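# Unload three right-side sand cores onto plywood boards

## Task

Lift three sand cores out of the mould and set them down lying on the plywood boards next to it, then open the grippers so they rest there on their own: the long core with the rounded nose, plus the two upright bladed cores in the mould half on the robot's right. The remaining two cores must still be standing in the mould at the end.

## Robot and tools

ROBOT. Two 6-joint arms, left_arm and right_arm, each with a parallel gripper and a wrist camera (cam_left_wrist, cam_right_wrist, both 896x504). Per arm the joint order is always waist, shoulder, elbow, wrist pitch, wrist yaw, wrist roll; the gripper opening comes after them. Stated joint ranges (rad): waist -2.618 to 3.054, shoulder 0.000 to 3.142, elbow 0.000 to 3.142, wrist pitch -1.571 to 1.571, wrist yaw -1.571 to 1.571, wrist roll -2.094 to 2.094. True ends may differ by up to 0.059 rad.

FRAMES. Scene frame: origin on the table surface halfway between the arms, +x away from the robot over the table, +z up, left_arm on the +y side (image left/right does not follow this). Calibrated bases in the scene frame: left_arm at (+0.031, +0.345, 0) m, quat_wxyz (+1.000, 0, 0, +0.008); right_arm at (+0.030, -0.335, 0) m, quat_wxyz (+1.000, 0, 0, -0.014); both have up = +z. Each arm's end_effector_position (m) and end_effector_quat_wxyz are given in that arm's own base frame and may be off by a few cm, more when stretched. That point sits between the finger pads about 1 cm short of the tips; fingers point along the gripper's +z and close along its y.

execute_actions. Argument actions: a list of actions; each action is a list of up to 15 rows, one row per 1/30 s step; if fewer than 15 rows, the last row repeats to fill 15. Every row has 14 numbers in [-1, 1], covering both arms even if one is idle: left_arm's six joints then its opening, then right_arm's six joints then its opening. Joint numbers are offsets from the Joint targets reported at the start of that action (every row counts from that same start, not from the previous row); 1.0 equals 2.224 rad for waist, shoulder and elbow and 8.485 rad for the three wrist joints. Sending the same offset in the next action moves further again; 0 holds the current targets. Opening is absolute, not an offset: +1 fully open, -1 closed; intermediate values ask for that grip_measured reading. Asking a joint to exceed its range by over 0.059 rad refuses the action for both arms, and the whole call if it is the first action. An empty list just reports state and images. cameras selects images: omitted/null/["all"] all, [] none.

move. target: one 14-number row, or a list of up to 15 rows, same layout and scaling as above; all joint numbers in every row are offsets from the Joint targets at call time (not chained), opening numbers absolute. Joints travel together along smooth paths, so the hand traces a curve and does not avoid obstacles or the other arm. speed: rad/s for the joint with farthest to travel, 0.01 to 12.57, default 0.5; one value or one per target. blend: corner-rounding radius in rad for lists (default 0, stop at each). opening_speed: how fast openings change, per second on the -1..+1 scale, at least 0.2; use low values to close gently. blocking=false returns after about 0.5 s while the move continues. Result adds a line move: done, off_target, moving, held or fault, plus limits=held if steps were withheld. done or off_target says nothing about contact. Faster moves and targets set deeper past a contact hit and push harder.

wait: seconds 0 to 10; the arms hold their last command, a running move continues. stop: brakes a running move (needs some braking distance). zoom_image: camera (cam_left_wrist or cam_right_wrist) and region [x0, y0, x1, y1] in pixels of the latest image, at most 504x504. finished_scene: scene = current scene number; irreversible, call only once the cores rest on the boards.

RESULT LINES. Joint positions and Joint velocities: per arm, six joints (rad, rad/s) then finger gap (m; 0.094 open). Joint targets: the base for your next offsets. Tool commands: current gripper commands. grip_measured: opening on the command scale, reads slightly wide when empty and a bit narrow under squeeze; it tracks the command even after contact, so it does not reveal touching. grip_effort_nm: gripper motor effort, negative closing, with offset and friction residue. Joint torques include gravity, have offsets and noise, and joints 1 to 3 wrap at ±28 N m. joint sent to its limit: a joint was driven to its end. joint command not followed: the clearance check altered targets. MOTOR HOT from 75 °C; OVER-TEMPERATURE FAULT at 90 °C folds that arm away for the rest of the scene; at 100 °C it goes limp.

MOTION NOTES. Each joint target stays within a lead of the measured angle (0.339 rad big joints, 2.2 rad wrist), and targets putting the hand over 200 mm from its present position are scaled back, so big moves need several actions; tiny offsets may not overcome friction. To end pushing against something, command targets back past the measured positions. Gripping force is roughly 50 to 64 N per pad once closed about 0.05 below the touch reading. To release, command an opening clearly larger than grip_measured.

AVOID. Dropping cores, opening while a core still moves, knocking or slamming, strong pushes, arm-to-arm contact or one gripper closing on the other's fingers, anything falling off the table, and long stretched or loaded holds that heat motors. Cores are sand and may crumble: close slowly. Disturb neither of the two cores that stay. Loose objects may occasionally be nudged by outside pushes.

Each tool is called after ">>>" as name(argument=value, ...), one argument or row to a line, values as JSON.

## Session

>>> execute_actions(
  actions=[],
)

Scene clock: 0.00 s.
left_arm: end_effector_position=(+0.3493, -0.0518, +0.2095) grip_measured=+1.000 grip_effort_nm=n/a end_effector_quat_wxyz=(+0.534, -0.007, +0.815, -0.226) | right_arm: end_effector_position=(+0.3046, +0.0783, +0.1820) grip_measured=+1.000 grip_effort_nm=n/a end_effector_quat_wxyz=(+0.477, +0.034, +0.863, +0.162)
Joint positions: left_arm=[0.059 1.017 0.578 0.071 0.424 -0.25 0.094] | right_arm=[0.21 0.854 0.562 -0.224 -0.068 0.329 0.094]
Joint velocities: within noise
Joint torques (N m): no reading
Heat: left arm: 31 °C; right arm: 38 °C.
Joint targets: left_arm=[0.059 1.010 0.587 0.072 0.427 -0.248] | right_arm=[0.210 0.847 0.574 -0.220 -0.067 0.327]
Tool commands: left_gripper/opening=+1.0 right_gripper/opening=+1.0

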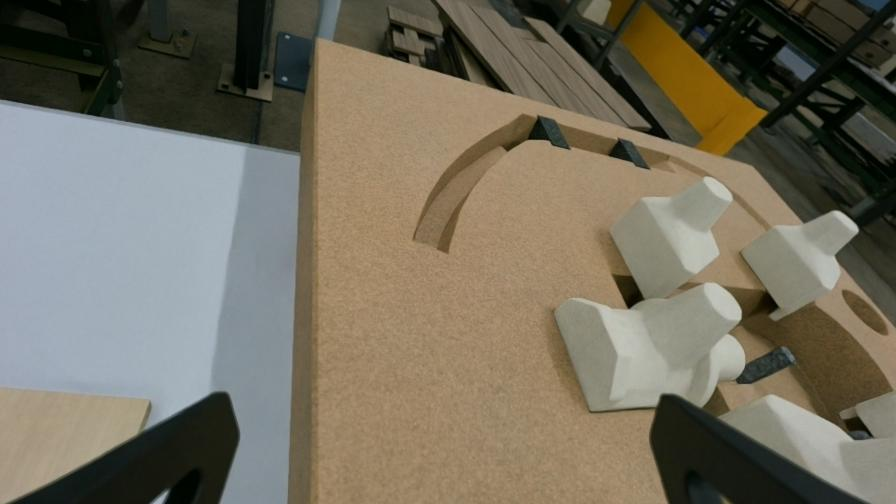

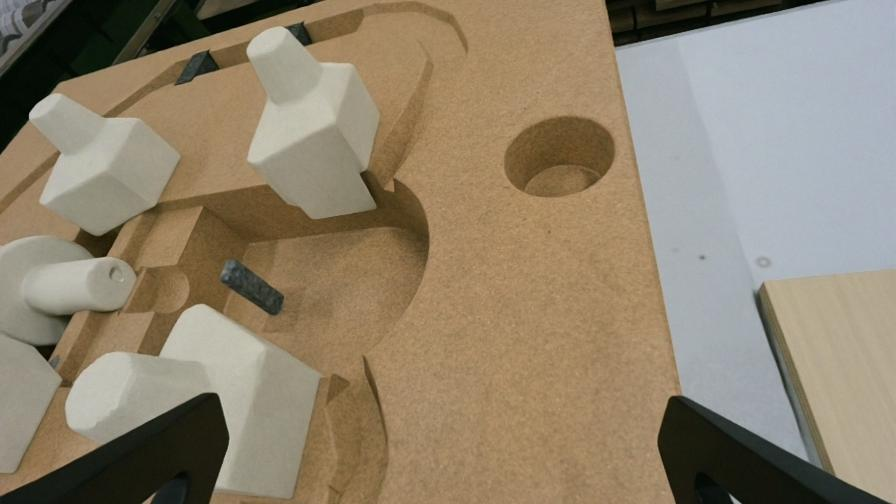

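>>> move(
  target=[-0.1614,0.0791,0.3543,-0.1134,-0.0503,0.0292,1,0.0405,0.1524,0.3602,-0.079,0.0079,-0.0385,1],
  speed=1.0,
)

Scene clock: 5.80 s.
left_arm: end_effector_position=(+0.3236, -0.0984, +0.3016) grip_measured=+1.000 grip_effort_nm=0.022 end_effector_quat_wxyz=(+0.411, +0.131, +0.900, -0.067) | right_arm: end_effector_position=(+0.3242, +0.1003, +0.2984) grip_measured=+1.000 grip_effort_nm=0.027 end_effector_quat_wxyz=(+0.408, -0.131, +0.901, +0.065)
Joint positions: left_arm=[-0.293 1.179 1.353 -0.886 0.01 -0.007 0.094] | right_arm=[0.293 1.183 1.346 -0.881 -0.007 0.007 0.094]
Joint velocities: within noise
Joint torques (N m): left_arm=[-0.44 -2.48 7.15 1.81 -0.07 0.03] | right_arm=[0.59 -2.61 8.08 1.16 0.06 -0.12]
Heat: left arm: 32 °C; right arm: 38 °C.
Joint targets: left_arm=[-0.300 1.186 1.375 -0.890 0.000 -0.001] | right_arm=[0.300 1.186 1.375 -0.890 0.000 0.000]
move: done

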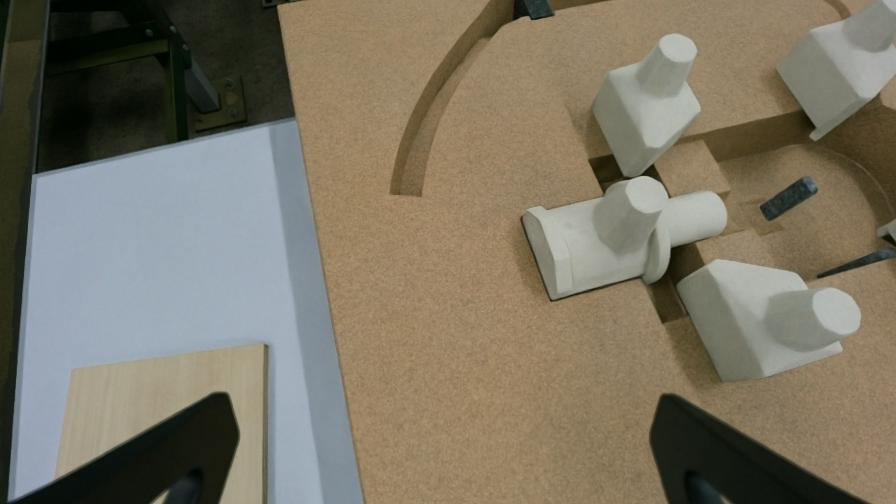

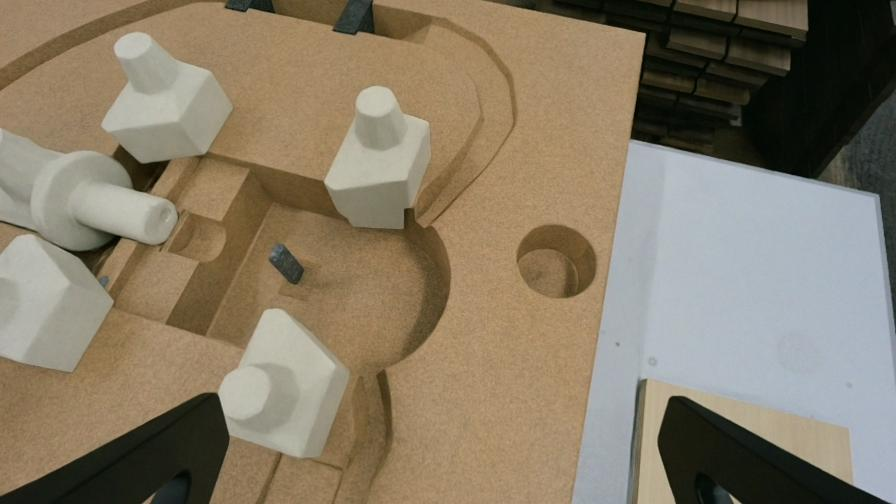

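>>> move(
  target=[-0.1124,0.4406,0.4384,-0.0672,0,0.1215,0.5,0.0301,0.3663,0.2419,0.0107,0,0,0.5],
  speed=0.8,
)

Scene clock: 34.57 s.
left_arm: end_effector_position=(+0.4002, -0.2432, +0.2022) grip_measured=+0.502 grip_effort_nm=-0.056 end_effector_quat_wxyz=(+0.142, +0.699, +0.700, +0.034) | right_arm: end_effector_position=(+0.4921, +0.1883, +0.1886) grip_measured=+0.503 grip_effort_nm=-0.134 end_effector_quat_wxyz=(+0.305, -0.169, +0.935, +0.060)
Joint positions: left_arm=[-0.548 2.154 2.327 -1.45 0.001 1.023 0.071] | right_arm=[0.361 2 1.88 -0.82 -0.006 0.006 0.071]
Joint velocities: within noise
Joint torques (N m): left_arm=[-0.1 -9.32 6.6 0.89 0.02 0] | right_arm=[0.49 -9.47 8.55 1.22 0.05 -0.11]
Heat: left arm: 35 °C; right arm: 38 °C.
Joint targets: left_arm=[-0.550 2.166 2.351 -1.460 0.000 1.030] | right_arm=[0.367 2.001 1.913 -0.800 0.000 0.000]
move: done

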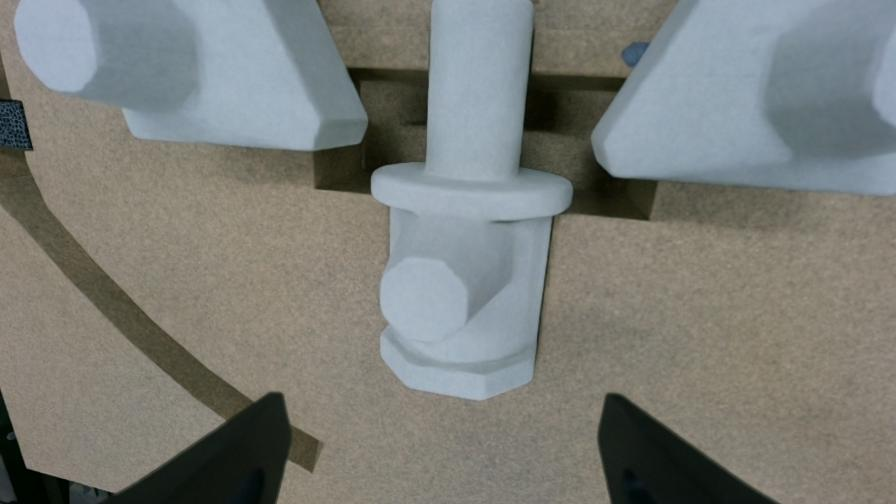

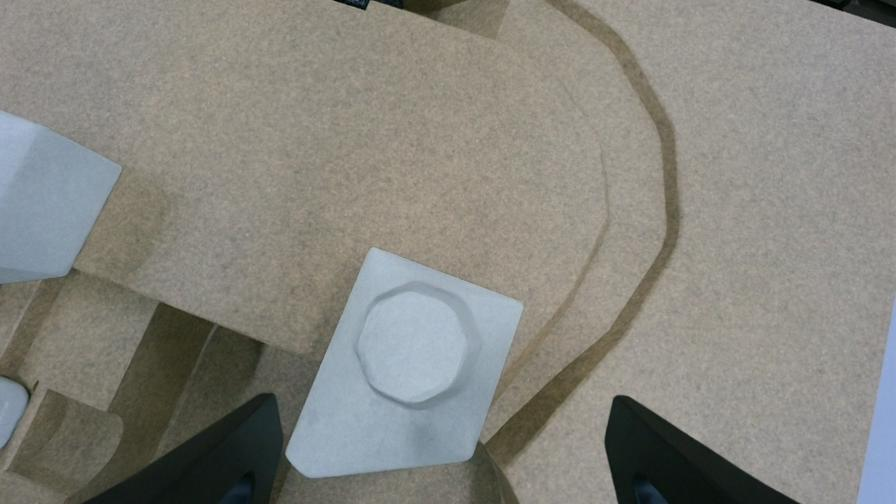

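>>> move(
  target=[-0.0054,-0.0162,-0.098,0.0222,0,0,0.5,0.0076,0.0157,-0.0585,0.0126,0,0,0.5],
  speed=0.3,
)

Scene clock: 45.93 s.
left_arm: end_effector_position=(+0.4074, -0.2512, +0.1563) grip_measured=+0.502 grip_effort_nm=-0.056 end_effector_quat_wxyz=(+0.133, +0.703, +0.698, +0.032) | right_arm: end_effector_position=(+0.4944, +0.1982, +0.1542) grip_measured=+0.503 grip_effort_nm=-0.129 end_effector_quat_wxyz=(+0.298, -0.177, +0.936, +0.061)
Joint positions: left_arm=[-0.554 2.154 2.14 -1.282 0.001 1.024 0.071] | right_arm=[0.378 2.027 1.791 -0.716 -0.006 0.006 0.071]
Joint velocities: within noise
Joint torques (N m): left_arm=[-0.5 -12.23 4.27 1.08 0.04 0.02] | right_arm=[0.51 -9.16 5.38 1.21 0.05 -0.11]
Heat: left arm: 36 °C; right arm: 44 °C.
Joint targets: left_arm=[-0.562 2.130 2.133 -1.272 0.000 1.030] | right_arm=[0.384 2.036 1.783 -0.693 0.000 0.000]
move: done

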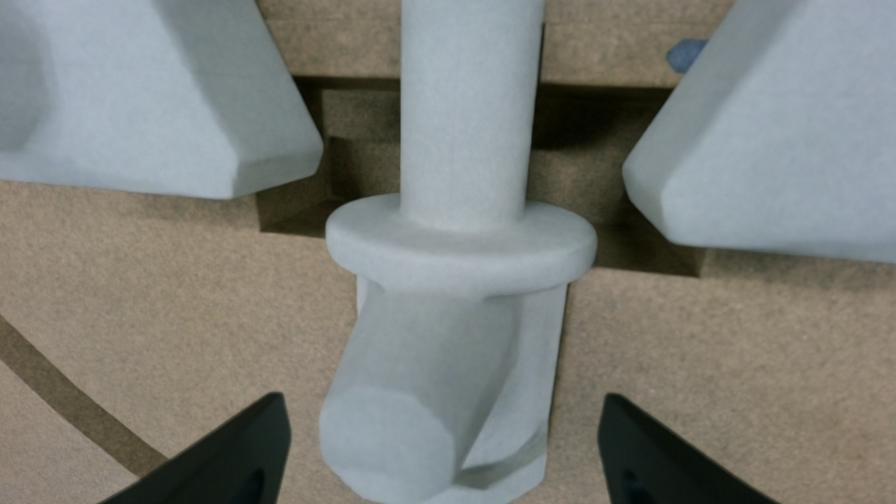

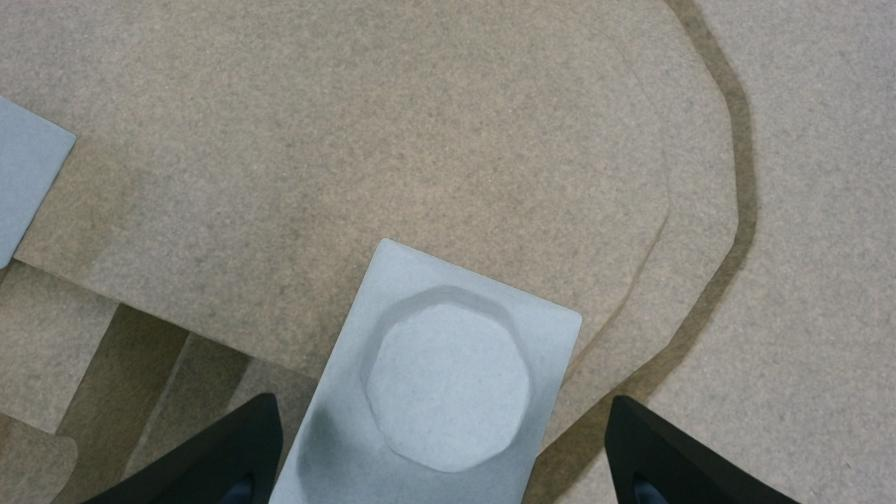

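>>> move(
  target=[0, 0.036, 0.044, -0.002, 0, 0, 0.5, 0, 0.0145, 0.026, -0.0008, 0, 0, 0.5],
  speed=0.15,
)

Scene clock: 77.97 s.
left_arm: end_effector_position=(+0.4185, -0.2579, +0.1612) grip_measured=+0.502 grip_effort_nm=-0.061 end_effector_quat_wxyz=(+0.149, +0.701, +0.696, +0.035) | right_arm: end_effector_position=(+0.4984, +0.1998, +0.1462) grip_measured=+0.503 grip_effort_nm=-0.129 end_effector_quat_wxyz=(+0.293, -0.177, +0.938, +0.060)
Joint positions: left_arm=[-0.554 2.187 2.204 -1.281 0 1.024 0.071] | right_arm=[0.378 2.055 1.807 -0.715 -0.006 0.006 0.071]
Joint velocities: within noise
Joint torques (N m): left_arm=[-0.55 -9.11 7.1 0.93 0.04 0] | right_arm=[0.54 -9.02 8.66 1.15 0.05 -0.1]
Heat: left arm: 44 °C; right arm: 48 °C.
Joint targets: left_arm=[-0.562 2.210 2.231 -1.289 0.000 1.030] | right_arm=[0.384 2.068 1.841 -0.699 0.000 0.000]
move: done

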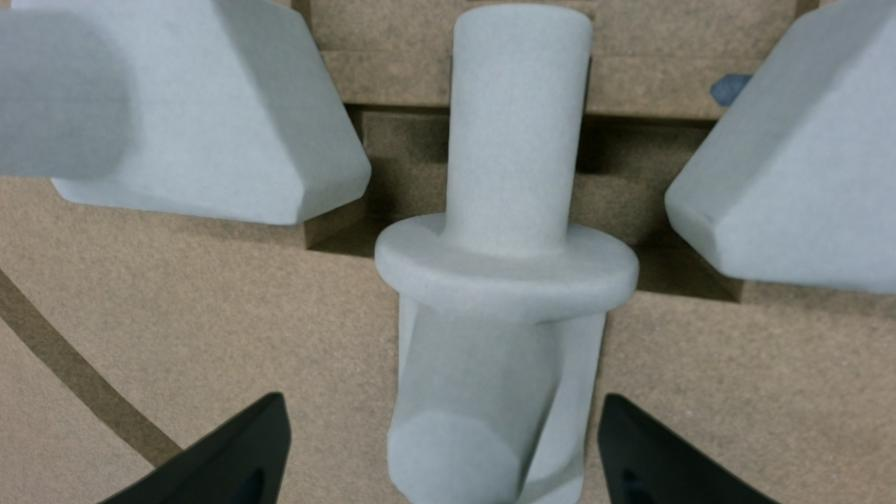

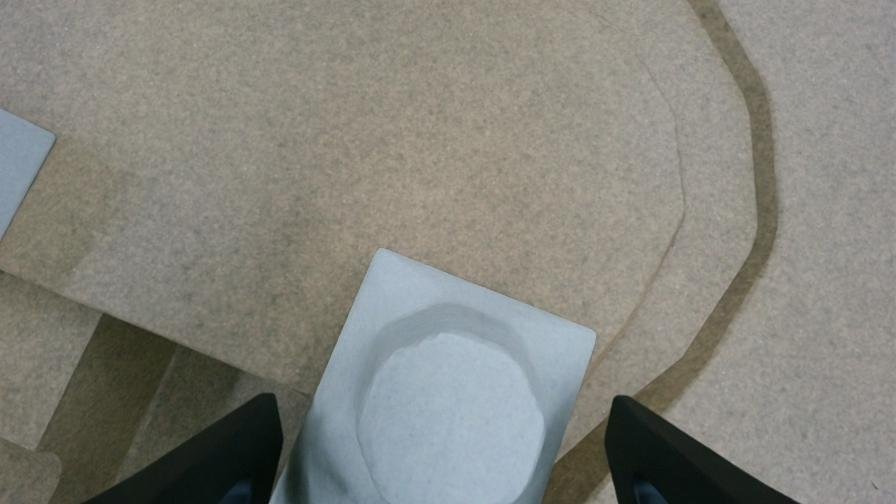

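>>> move(
  target=[0, 0.006, 0, 0.0018, 0, 0, 0.5, 0, 0, 0.0075, -0.002, 0, 0, 0.5],
  speed=0.15,
  cameras=[],
)

>>> move(
  target=[0, 0, 0, 0, 0, 0, -0.6, 0, 0, 0, 0, 0, 0, -0.6],
  opening_speed=0.5,
)

Scene clock: 81.97 s.
left_arm: end_effector_position=(+0.4189, -0.2582, +0.1556) grip_measured=+0.502 grip_effort_nm=-0.066 end_effector_quat_wxyz=(+0.143, +0.702, +0.697, +0.034) | right_arm: end_effector_position=(+0.5015, +0.2010, +0.1528) grip_measured=+0.503 grip_effort_nm=-0.129 end_effector_quat_wxyz=(+0.301, -0.177, +0.935, +0.061)
Joint positions: left_arm=[-0.554 2.199 2.204 -1.281 0 1.024 0.071] | right_arm=[0.378 2.055 1.824 -0.715 -0.006 0.006 0.071]
Joint velocities: within noise
Joint torques (N m): left_arm=[-0.54 -8.94 7.12 1.06 0.02 0.02] | right_arm=[0.57 -9.03 8.68 1.02 0.04 -0.11]
Heat: left arm: 43 °C; right arm: 48 °C.
Joint targets: left_arm=[-0.562 2.223 2.231 -1.273 0.000 1.030] | right_arm=[0.384 2.068 1.858 -0.716 0.000 0.000]
move: done
No camera images: "cameras" was empty.

Scene clock: 84.37 s.
left_arm: end_effector_position=(+0.4156, -0.2560, +0.1545) grip_measured=-0.279 grip_effort_nm=-1.004 end_effector_quat_wxyz=(+0.135, +0.703, +0.697, +0.033) | right_arm: end_effector_position=(+0.5017, +0.2026, +0.1546) grip_measured=-0.275 grip_effort_nm=-1.004 end_effector_quat_wxyz=(+0.303, -0.177, +0.934, +0.062)
Joint positions: left_arm=[-0.554 2.199 2.204 -1.297 -0.001 1.024 0.034] | right_arm=[0.38 2.055 1.829 -0.716 -0.006 0.007 0.034]
Joint velocities: within noise
Joint torques (N m): left_arm=[-0.46 -9.03 7.06 1.23 0.05 0] | right_arm=[0.34 -9.02 8.25 1.03 0.05 -0.12]
Heat: left arm: 43 °C; right arm: 49 °C.
Joint targets: left_arm=[-0.562 2.223 2.231 -1.274 0.000 1.030] | right_arm=[0.384 2.068 1.858 -0.717 0.000 0.000]
move: done

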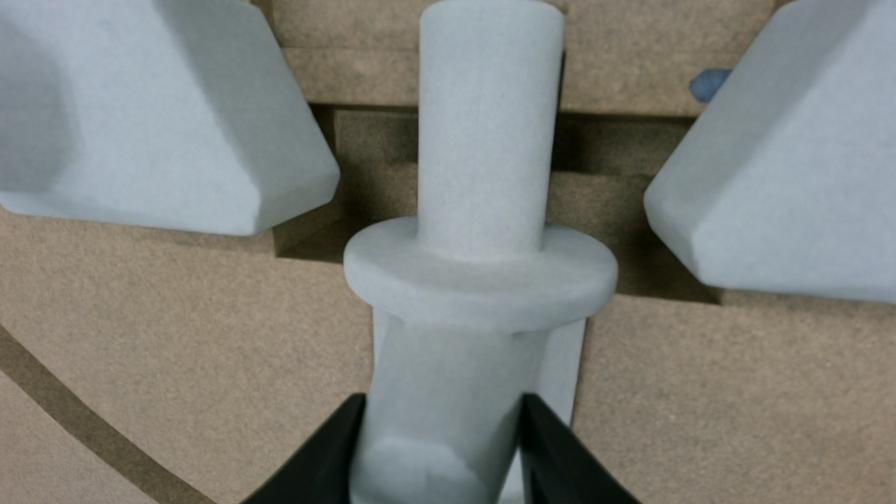

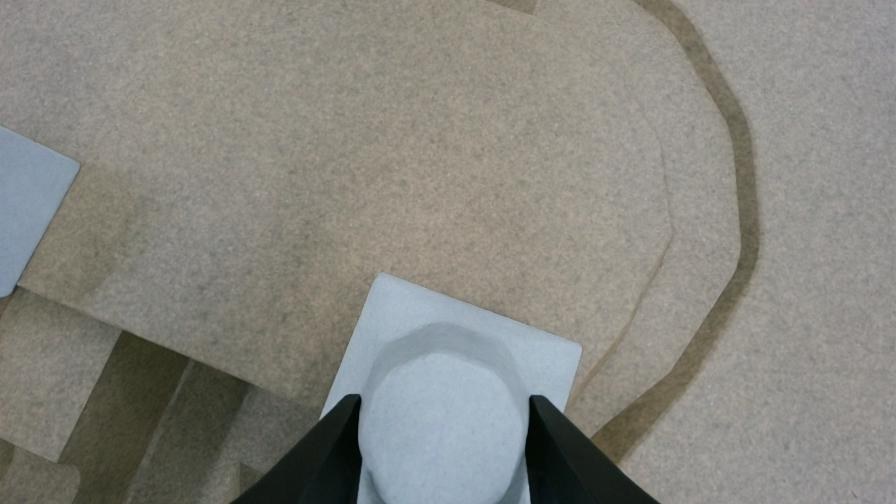

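>>> move(
  target=[
    [0,0.027,0.075,-0.0191,0,0,-0.6, 0,0.008,0.082,-0.0153,0,0,-0.6],
    [0,-0.0463,0.0513,-0.0222,0,0,-0.6, 0,0.0274,0.168,-0.0329,0,0,-0.6],
    [0,-0.0868,0.0468,-0.0284,0,0,-0.6, 0,-0.0585,0.1093,-0.0387,0,0,-0.6],
  ],
  speed=0.2,
  blend=0.03,
)

Scene clock: 92.87 s.
left_arm: end_effector_position=(+0.3781, -0.2317, +0.2167) grip_measured=-0.282 grip_effort_nm=-0.999 end_effector_quat_wxyz=(+0.122, +0.705, +0.698, +0.032) | right_arm: end_effector_position=(+0.4689, +0.1894, +0.2394) grip_measured=-0.280 grip_effort_nm=-0.999 end_effector_quat_wxyz=(+0.289, -0.178, +0.939, +0.059)
Joint positions: left_arm=[-0.554 2.108 2.327 -1.536 -0.006 1.027 0.034] | right_arm=[0.38 1.994 2.099 -1.077 -0.006 0.006 0.034]
Joint velocities: within noise
Joint torques (N m): left_arm=[-0.51 -15.5 4.96 1.16 0.09 -0.04] | right_arm=[0.34 -13.81 5.76 1.29 0.04 -0.11]
Heat: left arm: 44 °C; right arm: 50 °C.
Joint targets: left_arm=[-0.562 2.030 2.335 -1.514 0.000 1.030] | right_arm=[0.384 1.938 2.101 -1.045 0.000 0.000]
move: off_target (left_arm, right_arm); left_arm: the shoulder is farthest, 0.078 rad from its target; right_arm: the shoulder is farthest, 0.056 rad from its target

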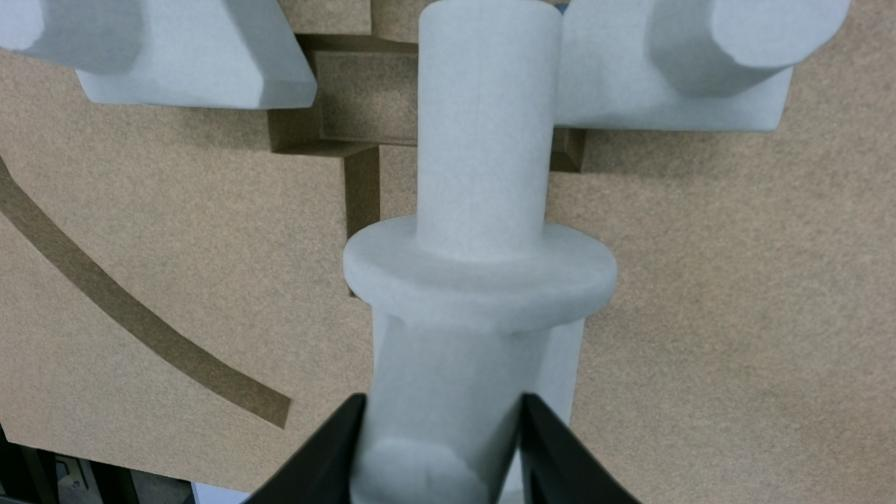

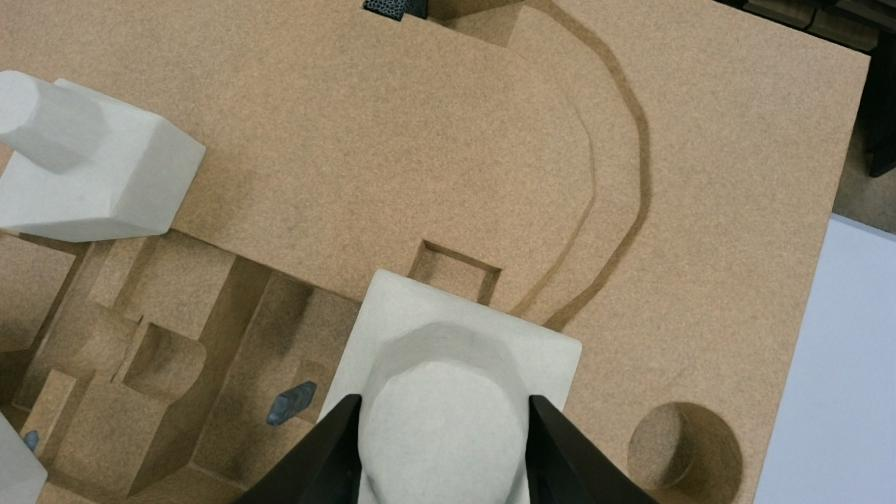

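>>> move(
  target=[
    [0,-0.018,0.031,-0.006,0,0,-0.6, 0,-0.018,0,0,0,0,-0.6],
    [0.365,-0.018,0.031,-0.006,-0.0224,-0.0813,-0.6, -0.3615,-0.018,0,0,0,0,-0.6],
  ],
  speed=[0.2,0.6],
)

Scene clock: 107.77 s.
left_arm: end_effector_position=(+0.4052, +0.1399, +0.2462) grip_measured=-0.281 grip_effort_nm=-1.004 end_effector_quat_wxyz=(+0.107, +0.033, +0.986, +0.125) | right_arm: end_effector_position=(+0.4550, -0.2057, +0.2602) grip_measured=-0.280 grip_effort_nm=-1.004 end_effector_quat_wxyz=(+0.307, +0.204, +0.927, -0.068)
Joint positions: left_arm=[0.257 2.059 2.363 -1.594 -0.176 0.348 0.034] | right_arm=[-0.425 1.95 2.099 -1.08 0.005 0.006 0.034]
Joint velocities: within noise
Joint torques (N m): left_arm=[-0.55 -14.41 7.72 1.3 -0.23 -0.17] | right_arm=[0.32 -13.12 5.71 1.37 -0.06 -0.11]
Heat: left arm: 46 °C; right arm: 58 °C.
Joint targets: left_arm=[0.250 1.990 2.404 -1.566 -0.190 0.340] | right_arm=[-0.420 1.898 2.101 -1.045 0.000 0.000]
move: off_target (left_arm, right_arm); left_arm: the shoulder is farthest, 0.069 rad from its target; right_arm: the shoulder is farthest, 0.052 rad from its target

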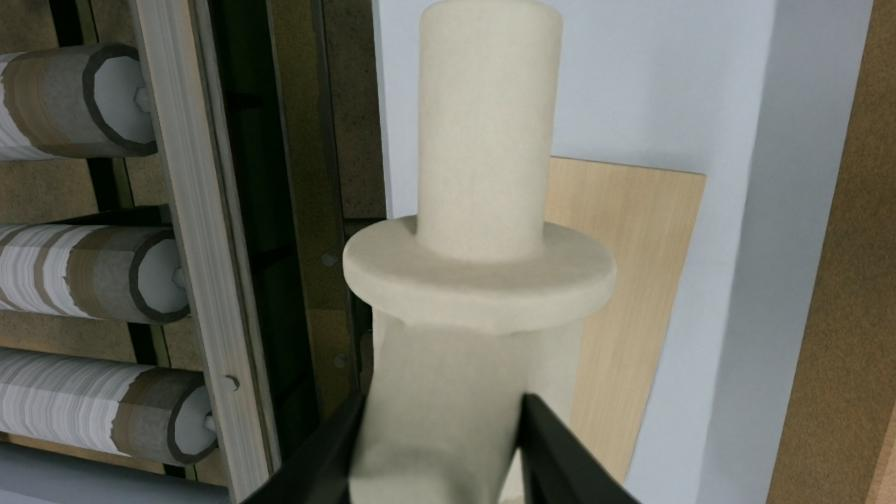

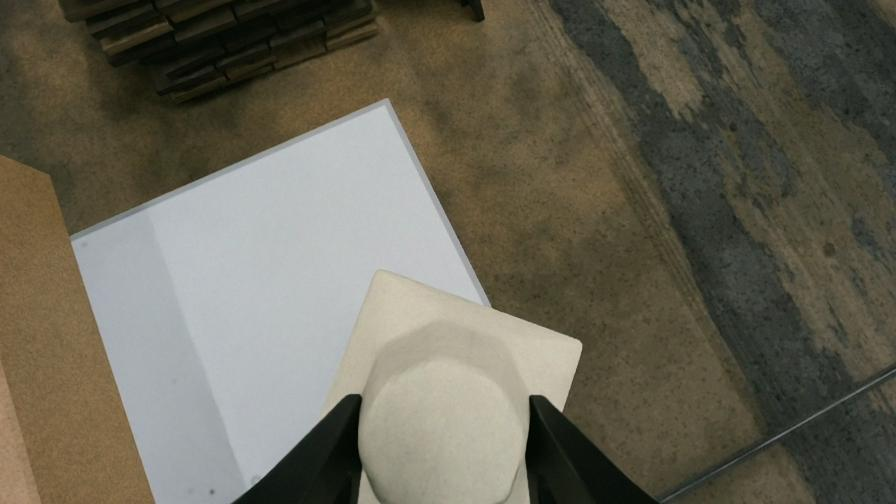

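>>> move(
  target=[
    [0.0099,-0.1664,-0.3233,0.0225,-0.0012,-0.0065,-0.6, 0,-0.0935,-0.1713,-0.0371,0,0,-0.6],
    [0.0099,-0.18,-0.438,0.049,-0.0012,-0.0065,-0.6, 0,0.0594,-0.1219,-0.0583,0,0,-0.6],
  ],
  speed=[0.45,0.3],
)

Scene clock: 137.90 s.
left_arm: end_effector_position=(+0.3133, +0.1181, +0.1405) grip_measured=-0.281 grip_effort_nm=-0.999 end_effector_quat_wxyz=(+0.052, +0.007, +0.993, +0.106) | right_arm: end_effector_position=(+0.3166, -0.1431, +0.1093) grip_measured=-0.281 grip_effort_nm=-0.999 end_effector_quat_wxyz=(-0.085, +0.213, +0.973, +0.015)
Joint positions: left_arm=[0.264 1.655 1.42 -1.177 -0.176 0.292 0.034] | right_arm=[-0.425 2.034 1.792 -1.5 0.005 0.006 0.034]
Joint velocities: within noise
Joint torques (N m): left_arm=[0.65 -11.43 5.53 1.03 -0.36 -0.14] | right_arm=[0.38 -9.13 7.9 -0.53 -0.06 -0.1]
Heat: left arm: 52 °C; right arm: 58 °C.
Joint targets: left_arm=[0.272 1.589 1.429 -1.150 -0.200 0.285] | right_arm=[-0.420 2.030 1.830 -1.540 0.000 0.000]
move: off_target (left_arm, right_arm); left_arm: the shoulder is farthest, 0.065 rad from its target; right_arm: the wrist pitch is farthest, 0.039 rad from its target

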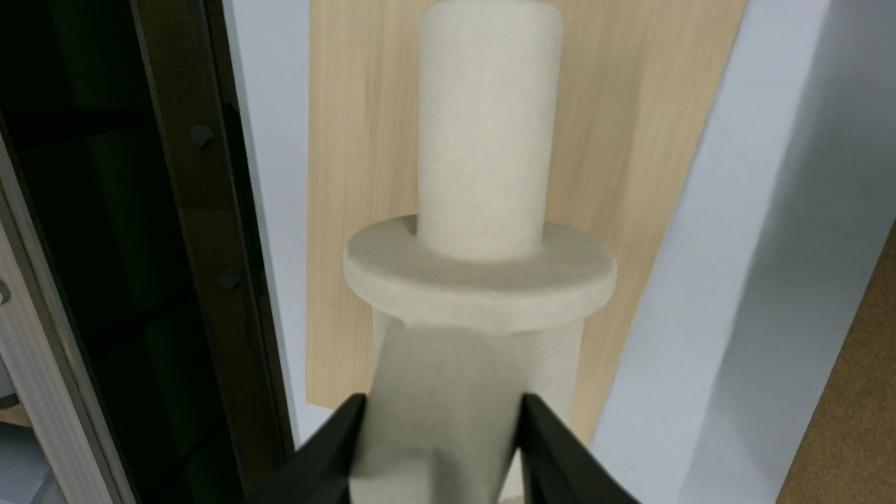

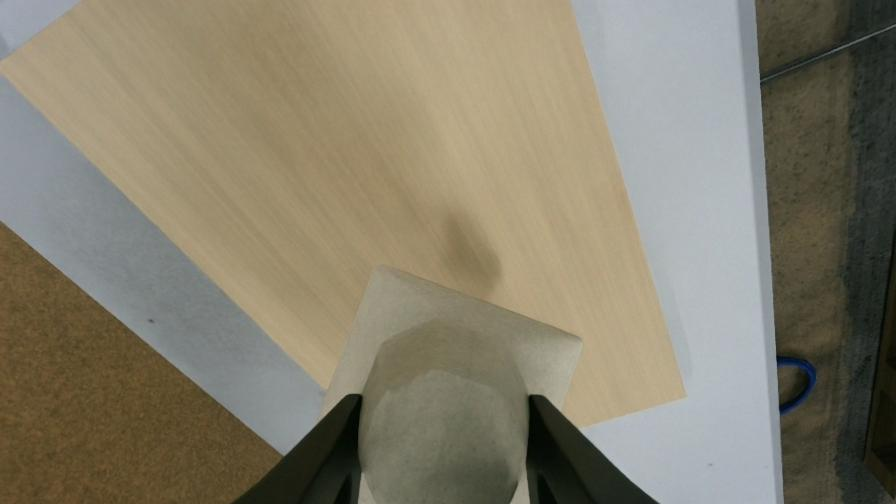

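>>> move(
  target=[0, 0.0184, -0.0288, 0.0118, 0, 0, -0.6, 0, 0.0, -0.0481, 0.0071, 0, 0, -0.6],
  speed=0.1,
)

Scene clock: 157.97 s.
left_arm: end_effector_position=(+0.3200, +0.1199, +0.1259) grip_measured=-0.281 grip_effort_nm=-0.994 end_effector_quat_wxyz=(+0.067, +0.006, +0.992, +0.110) | right_arm: end_effector_position=(+0.3081, -0.1392, +0.0951) grip_measured=-0.281 grip_effort_nm=-1.009 end_effector_quat_wxyz=(-0.102, +0.212, +0.972, +0.019)
Joint positions: left_arm=[0.264 1.655 1.357 -1.083 -0.176 0.292 0.034] | right_arm=[-0.425 2.034 1.728 -1.473 0.005 0.006 0.034]
Joint velocities: within noise
Joint torques (N m): left_arm=[0.68 -8.32 5.56 1.17 -0.35 -0.13] | right_arm=[0.39 -9.06 4.37 -0.29 -0.06 -0.1]
Heat: left arm: 49 °C; right arm: 51 °C.
Joint targets: left_arm=[0.272 1.630 1.365 -1.050 -0.200 0.285] | right_arm=[-0.420 2.030 1.723 -1.479 0.000 0.000]
move: done

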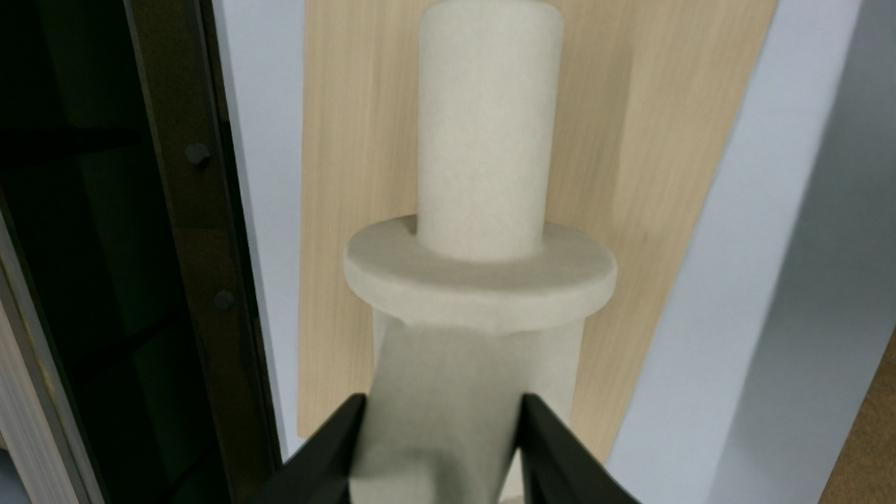

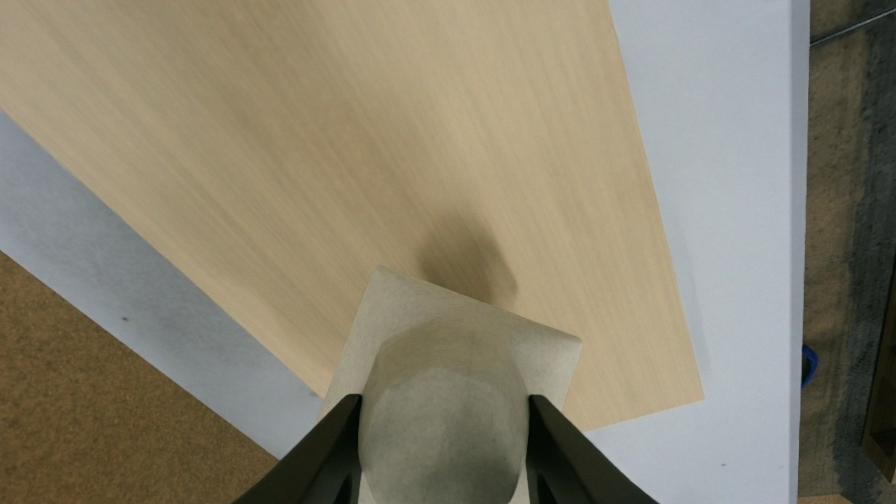

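>>> move(
  target=[
    [0, 0.029, -0.0157, 0.0059, 0, 0, -0.6, 0, 0.0108, 0.0099, 0.0005, 0, 0, -0.6],
    [0, 0.029, -0.0157, 0.0059, 0, 0, -0.6, 0, 0.0256, 0.0144, 0.0034, 0, 0, -0.6],
    [0, 0.029, -0.0157, 0.0059, 0, 0, -0.6, 0, 0.0378, 0.0144, 0.0069, 0, 0, -0.6],
  ],
  speed=0.08,
)

Scene clock: 178.20 s.
left_arm: end_effector_position=(+0.3208, +0.1208, +0.1178) grip_measured=-0.281 grip_effort_nm=-0.999 end_effector_quat_wxyz=(+0.062, +0.006, +0.992, +0.111) | right_arm: end_effector_position=(+0.3161, -0.1413, +0.0890) grip_measured=-0.281 grip_effort_nm=-1.004 end_effector_quat_wxyz=(-0.102, +0.212, +0.972, +0.023)
Joint positions: left_arm=[0.264 1.668 1.341 -1.061 -0.18 0.292 0.034] | right_arm=[-0.425 2.07 1.757 -1.467 -0.003 0.004 0.034]
Joint velocities: within noise
Joint torques (N m): left_arm=[0.58 -4.7 3.97 1.46 -0.33 -0.12] | right_arm=[0.39 -5.55 4.63 0.2 0.04 -0.08]
Heat: left arm: 44 °C; right arm: 49 °C.
Joint targets: left_arm=[0.272 1.695 1.330 -1.000 -0.200 0.285] | right_arm=[-0.420 2.114 1.755 -1.421 0.000 0.000]
move: off_target (left_arm, right_arm); left_arm: the wrist pitch is farthest, 0.061 rad from its target; right_arm: the wrist pitch is farthest, 0.046 rad from its target

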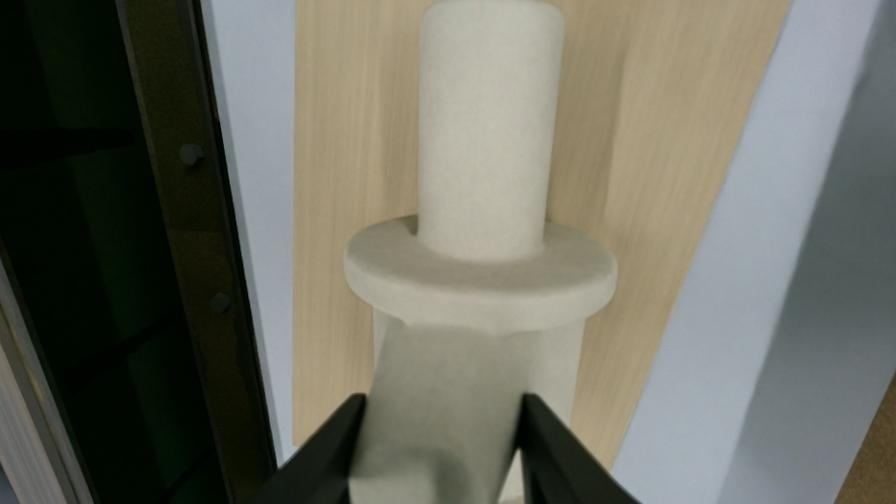

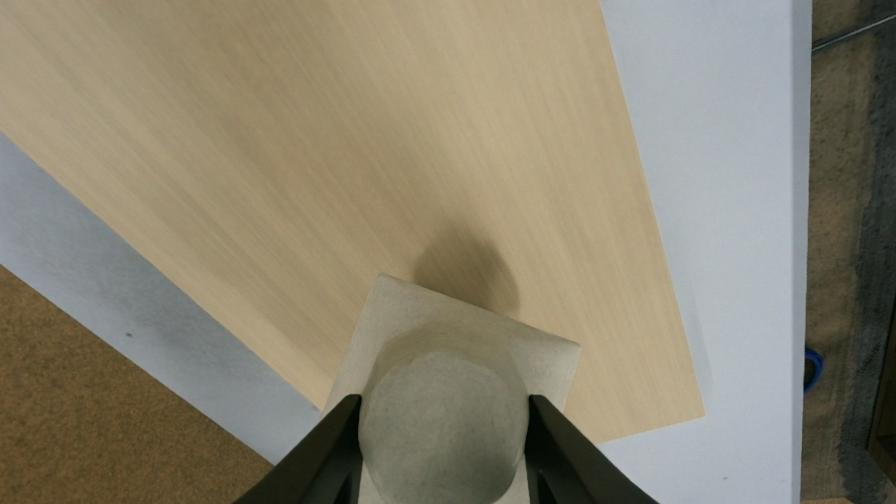

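>>> move(
  target=[
    [0, 0, -0.0135, 0.0, 0, 0, -0.6, 0, 0.0418, 0.0349, -0.0023, 0, 0, -0.6],
    [0, 0, -0.0135, 0, 0, 0, -0.6, 0, 0.0836, 0.0697, -0.0046, 0, 0, -0.6],
  ],
  speed=0.1,
)

Scene clock: 183.77 s.
left_arm: end_effector_position=(+0.3199, +0.1211, +0.1165) grip_measured=-0.281 grip_effort_nm=-1.009 end_effector_quat_wxyz=(+0.061, +0.005, +0.992, +0.112) | right_arm: end_effector_position=(+0.3457, -0.1550, +0.0582) grip_measured=-0.337 grip_effort_nm=-0.994 end_effector_quat_wxyz=(-0.115, +0.210, +0.971, +0.025)
Joint positions: left_arm=[0.264 1.668 1.336 -1.059 -0.183 0.291 0.034] | right_arm=[-0.425 2.251 1.915 -1.47 -0.001 0.001 0.031]
Joint velocities: within noise
Joint torques (N m): left_arm=[0.68 -4.72 2.13 1.45 -0.28 -0.12] | right_arm=[0.38 -6.27 4.36 -0.19 0 -0.05]
Heat: left arm: 43 °C; right arm: 47 °C.
Joint targets: left_arm=[0.272 1.695 1.300 -1.000 -0.200 0.285] | right_arm=[-0.420 2.300 1.910 -1.460 0.000 0.000]
move: off_target (left_arm, right_arm); left_arm: the wrist pitch is farthest, 0.059 rad from its target; right_arm: the shoulder is farthest, 0.049 rad from its target

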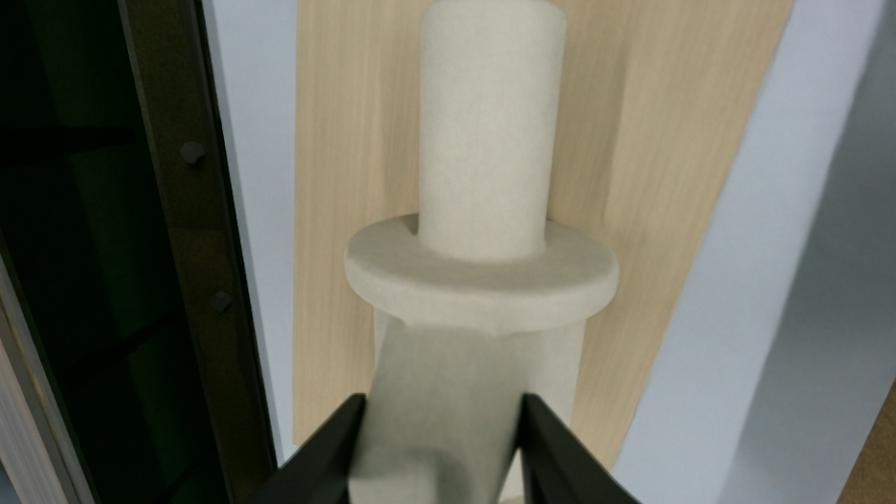

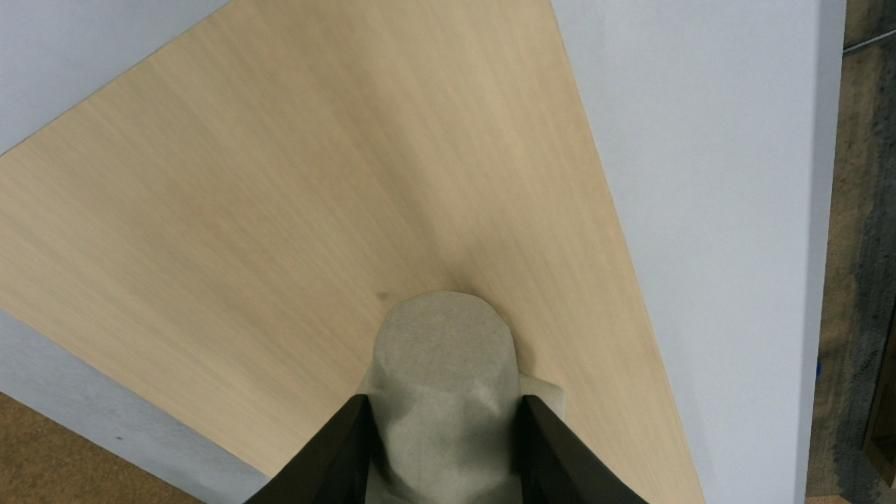

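>>> move(
  target=[
    [0, -0.0067, 0.0135, -0.0035, 0, 0, -0.6, 0, -0.027, 0.0067, 0, 0, 0, -0.6],
    [0, -0.0067, 0.0135, -0.0035, 0, 0, 0.1, 0, -0.027, 0.0067, 0, 0, 0, 0.2],
  ],
  speed=0.1,
  opening_speed=0.25,
)

Scene clock: 192.30 s.
left_arm: end_effector_position=(+0.3233, +0.1234, +0.1177) grip_measured=+0.098 grip_effort_nm=0.125 end_effector_quat_wxyz=(+0.068, +0.004, +0.991, +0.118) | right_arm: end_effector_position=(+0.3465, -0.1557, +0.0586) grip_measured=+0.197 grip_effort_nm=0.178 end_effector_quat_wxyz=(-0.113, +0.210, +0.971, +0.024)
Joint positions: left_arm=[0.264 1.668 1.336 -1.043 -0.191 0.29 0.052] | right_arm=[-0.424 2.251 1.918 -1.47 0.001 0.001 0.056]
Joint velocities: within noise
Joint torques (N m): left_arm=[0.64 -5.67 4.48 0.95 -0.2 -0.13] | right_arm=[0.35 -10.97 5.22 -0.19 -0.02 -0.05]
Heat: left arm: 41 °C; right arm: 48 °C.
Joint targets: left_arm=[0.272 1.680 1.330 -1.029 -0.200 0.285] | right_arm=[-0.420 2.240 1.925 -1.460 0.000 0.000]
move: done

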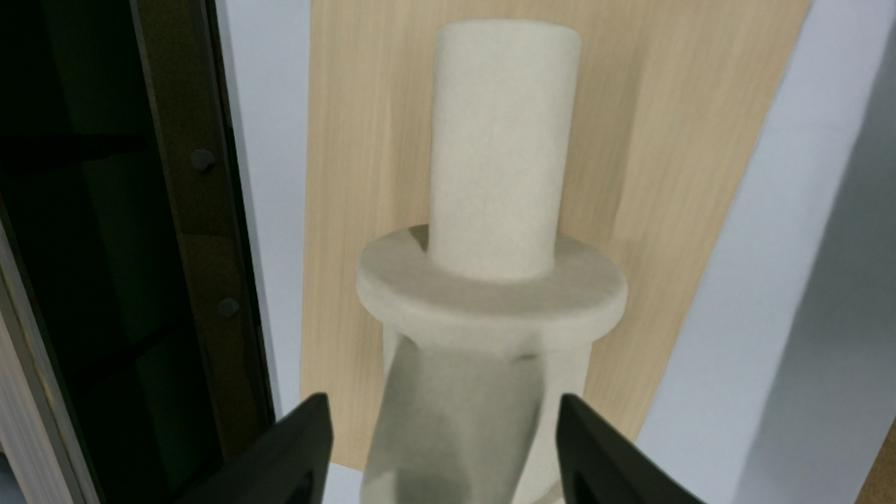

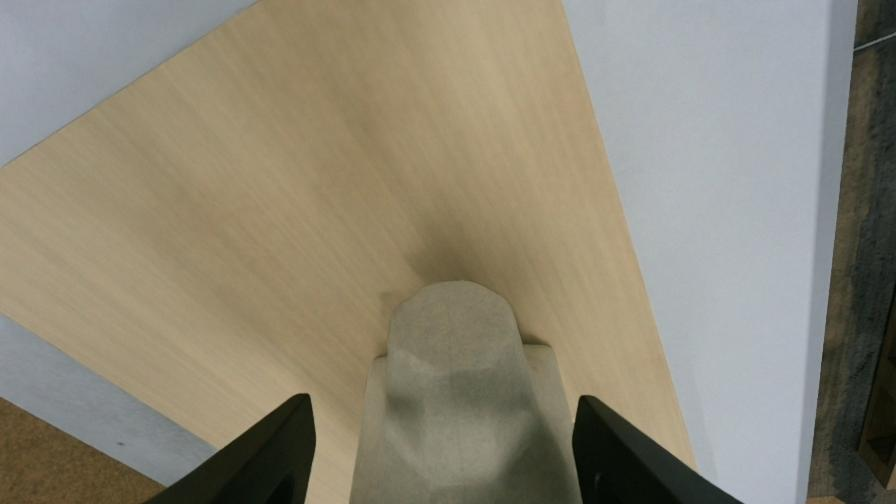

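>>> move(
  target=[
    [0,0,0,0,0,0,0.4, 0,0,0,0,0,0,0.2],
    [0,0.0,0.135,-0.0354,0,0,0.4, 0,-0.054,0.1056,-0.0153,0,0,0.2],
    [0,-0.12,0.22,-0.06,0,0,0.4, 0,-0.12,0.18,-0.01,0,0,0.4],
  ],
  speed=[0.2,0.25,0.4],
  opening_speed=1.0,
)

Scene clock: 199.17 s.
left_arm: end_effector_position=(+0.2663, +0.1080, +0.3049) grip_measured=+0.398 grip_effort_nm=0.129 end_effector_quat_wxyz=(+0.178, -0.008, +0.973, +0.148) | right_arm: end_effector_position=(+0.3865, -0.1738, +0.2551) grip_measured=+0.397 grip_effort_nm=0.183 end_effector_quat_wxyz=(+0.159, +0.208, +0.964, -0.035)
Joint positions: left_arm=[0.264 1.417 1.806 -1.531 -0.191 0.29 0.066] | right_arm=[-0.424 1.996 2.304 -1.552 0.001 0.001 0.066]
Joint velocities: within noise
Joint torques (N m): left_arm=[0.7 -4.07 5.41 1.16 -0.2 -0.1] | right_arm=[0.38 -10.24 6.48 0.7 -0.02 -0.05]
Heat: left arm: 41 °C; right arm: 51 °C.
Joint targets: left_arm=[0.272 1.413 1.820 -1.538 -0.200 0.285] | right_arm=[-0.420 1.973 2.325 -1.544 0.000 0.000]
move: done; joint sent to its limit at target 2

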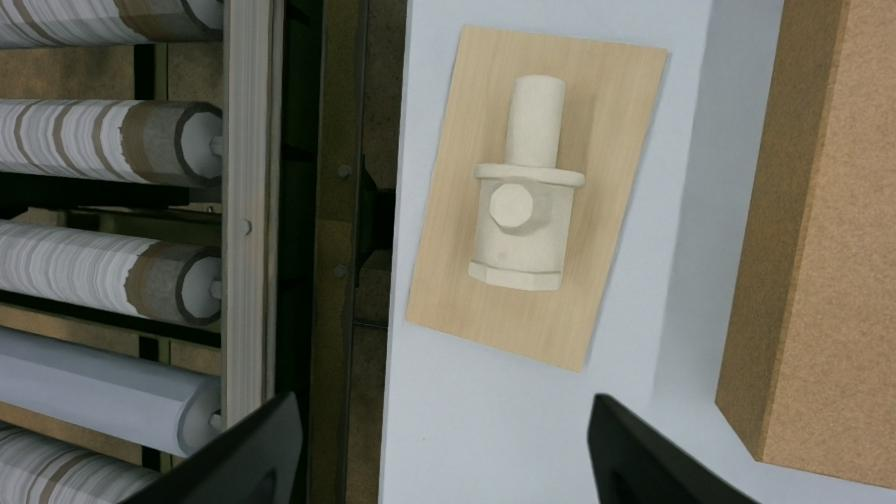

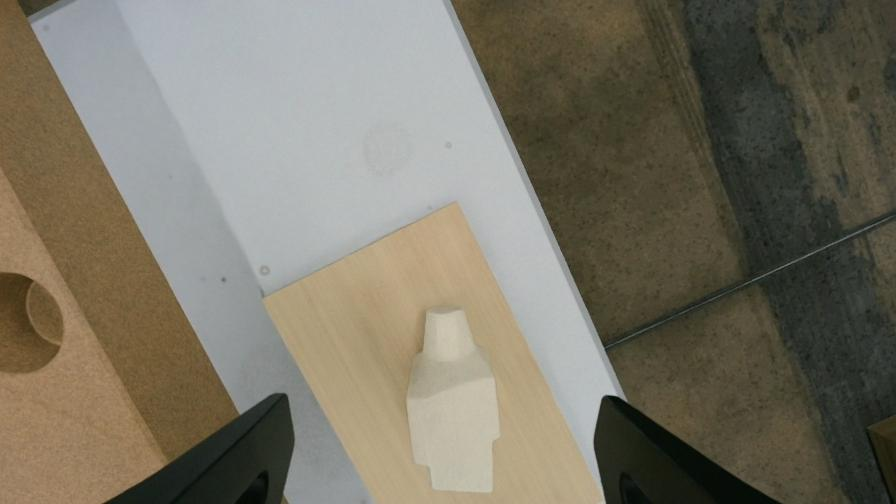

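>>> move(
  target=[0,0,0,0,0,0,0.4, -0.0108,-0.134,-0.3673,0.0248,0,-0.013,0.9],
  speed=0.7,
  cameras=["cam_right_wrist"],
)

Scene clock: 242.57 s.
left_arm: end_effector_position=(+0.2662, +0.1080, +0.3049) grip_measured=+0.398 grip_effort_nm=0.115 end_effector_quat_wxyz=(+0.178, -0.008, +0.973, +0.148) | right_arm: end_effector_position=(+0.2855, -0.1323, +0.1444) grip_measured=+0.897 grip_effort_nm=0.178 end_effector_quat_wxyz=(+0.014, +0.166, +0.986, -0.004)
Joint positions: left_arm=[0.264 1.417 1.806 -1.531 -0.191 0.29 0.066] | right_arm=[-0.437 1.706 1.516 -1.351 0.001 -0.103 0.089]
Joint velocities: within noise
Joint torques (N m): left_arm=[0.66 -3.9 5.35 1.16 -0.17 -0.12] | right_arm=[-0.69 -9.06 4.51 0.32 -0.02 -0.11]
Heat: left arm: 37 °C; right arm: 48 °C.
Joint targets: left_arm=[0.272 1.413 1.820 -1.538 -0.200 0.285] | right_arm=[-0.444 1.675 1.508 -1.334 0.000 -0.110]
move: done
Images, in order (width x height): cam_right_wrist 896x504.

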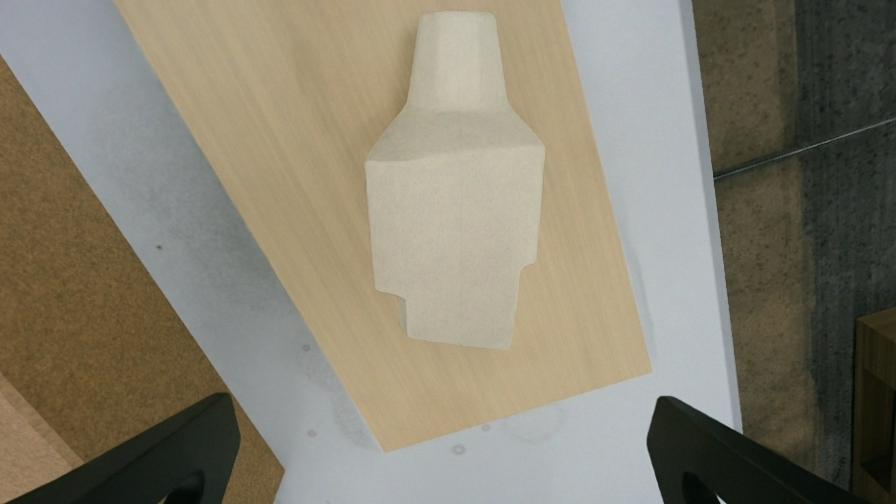

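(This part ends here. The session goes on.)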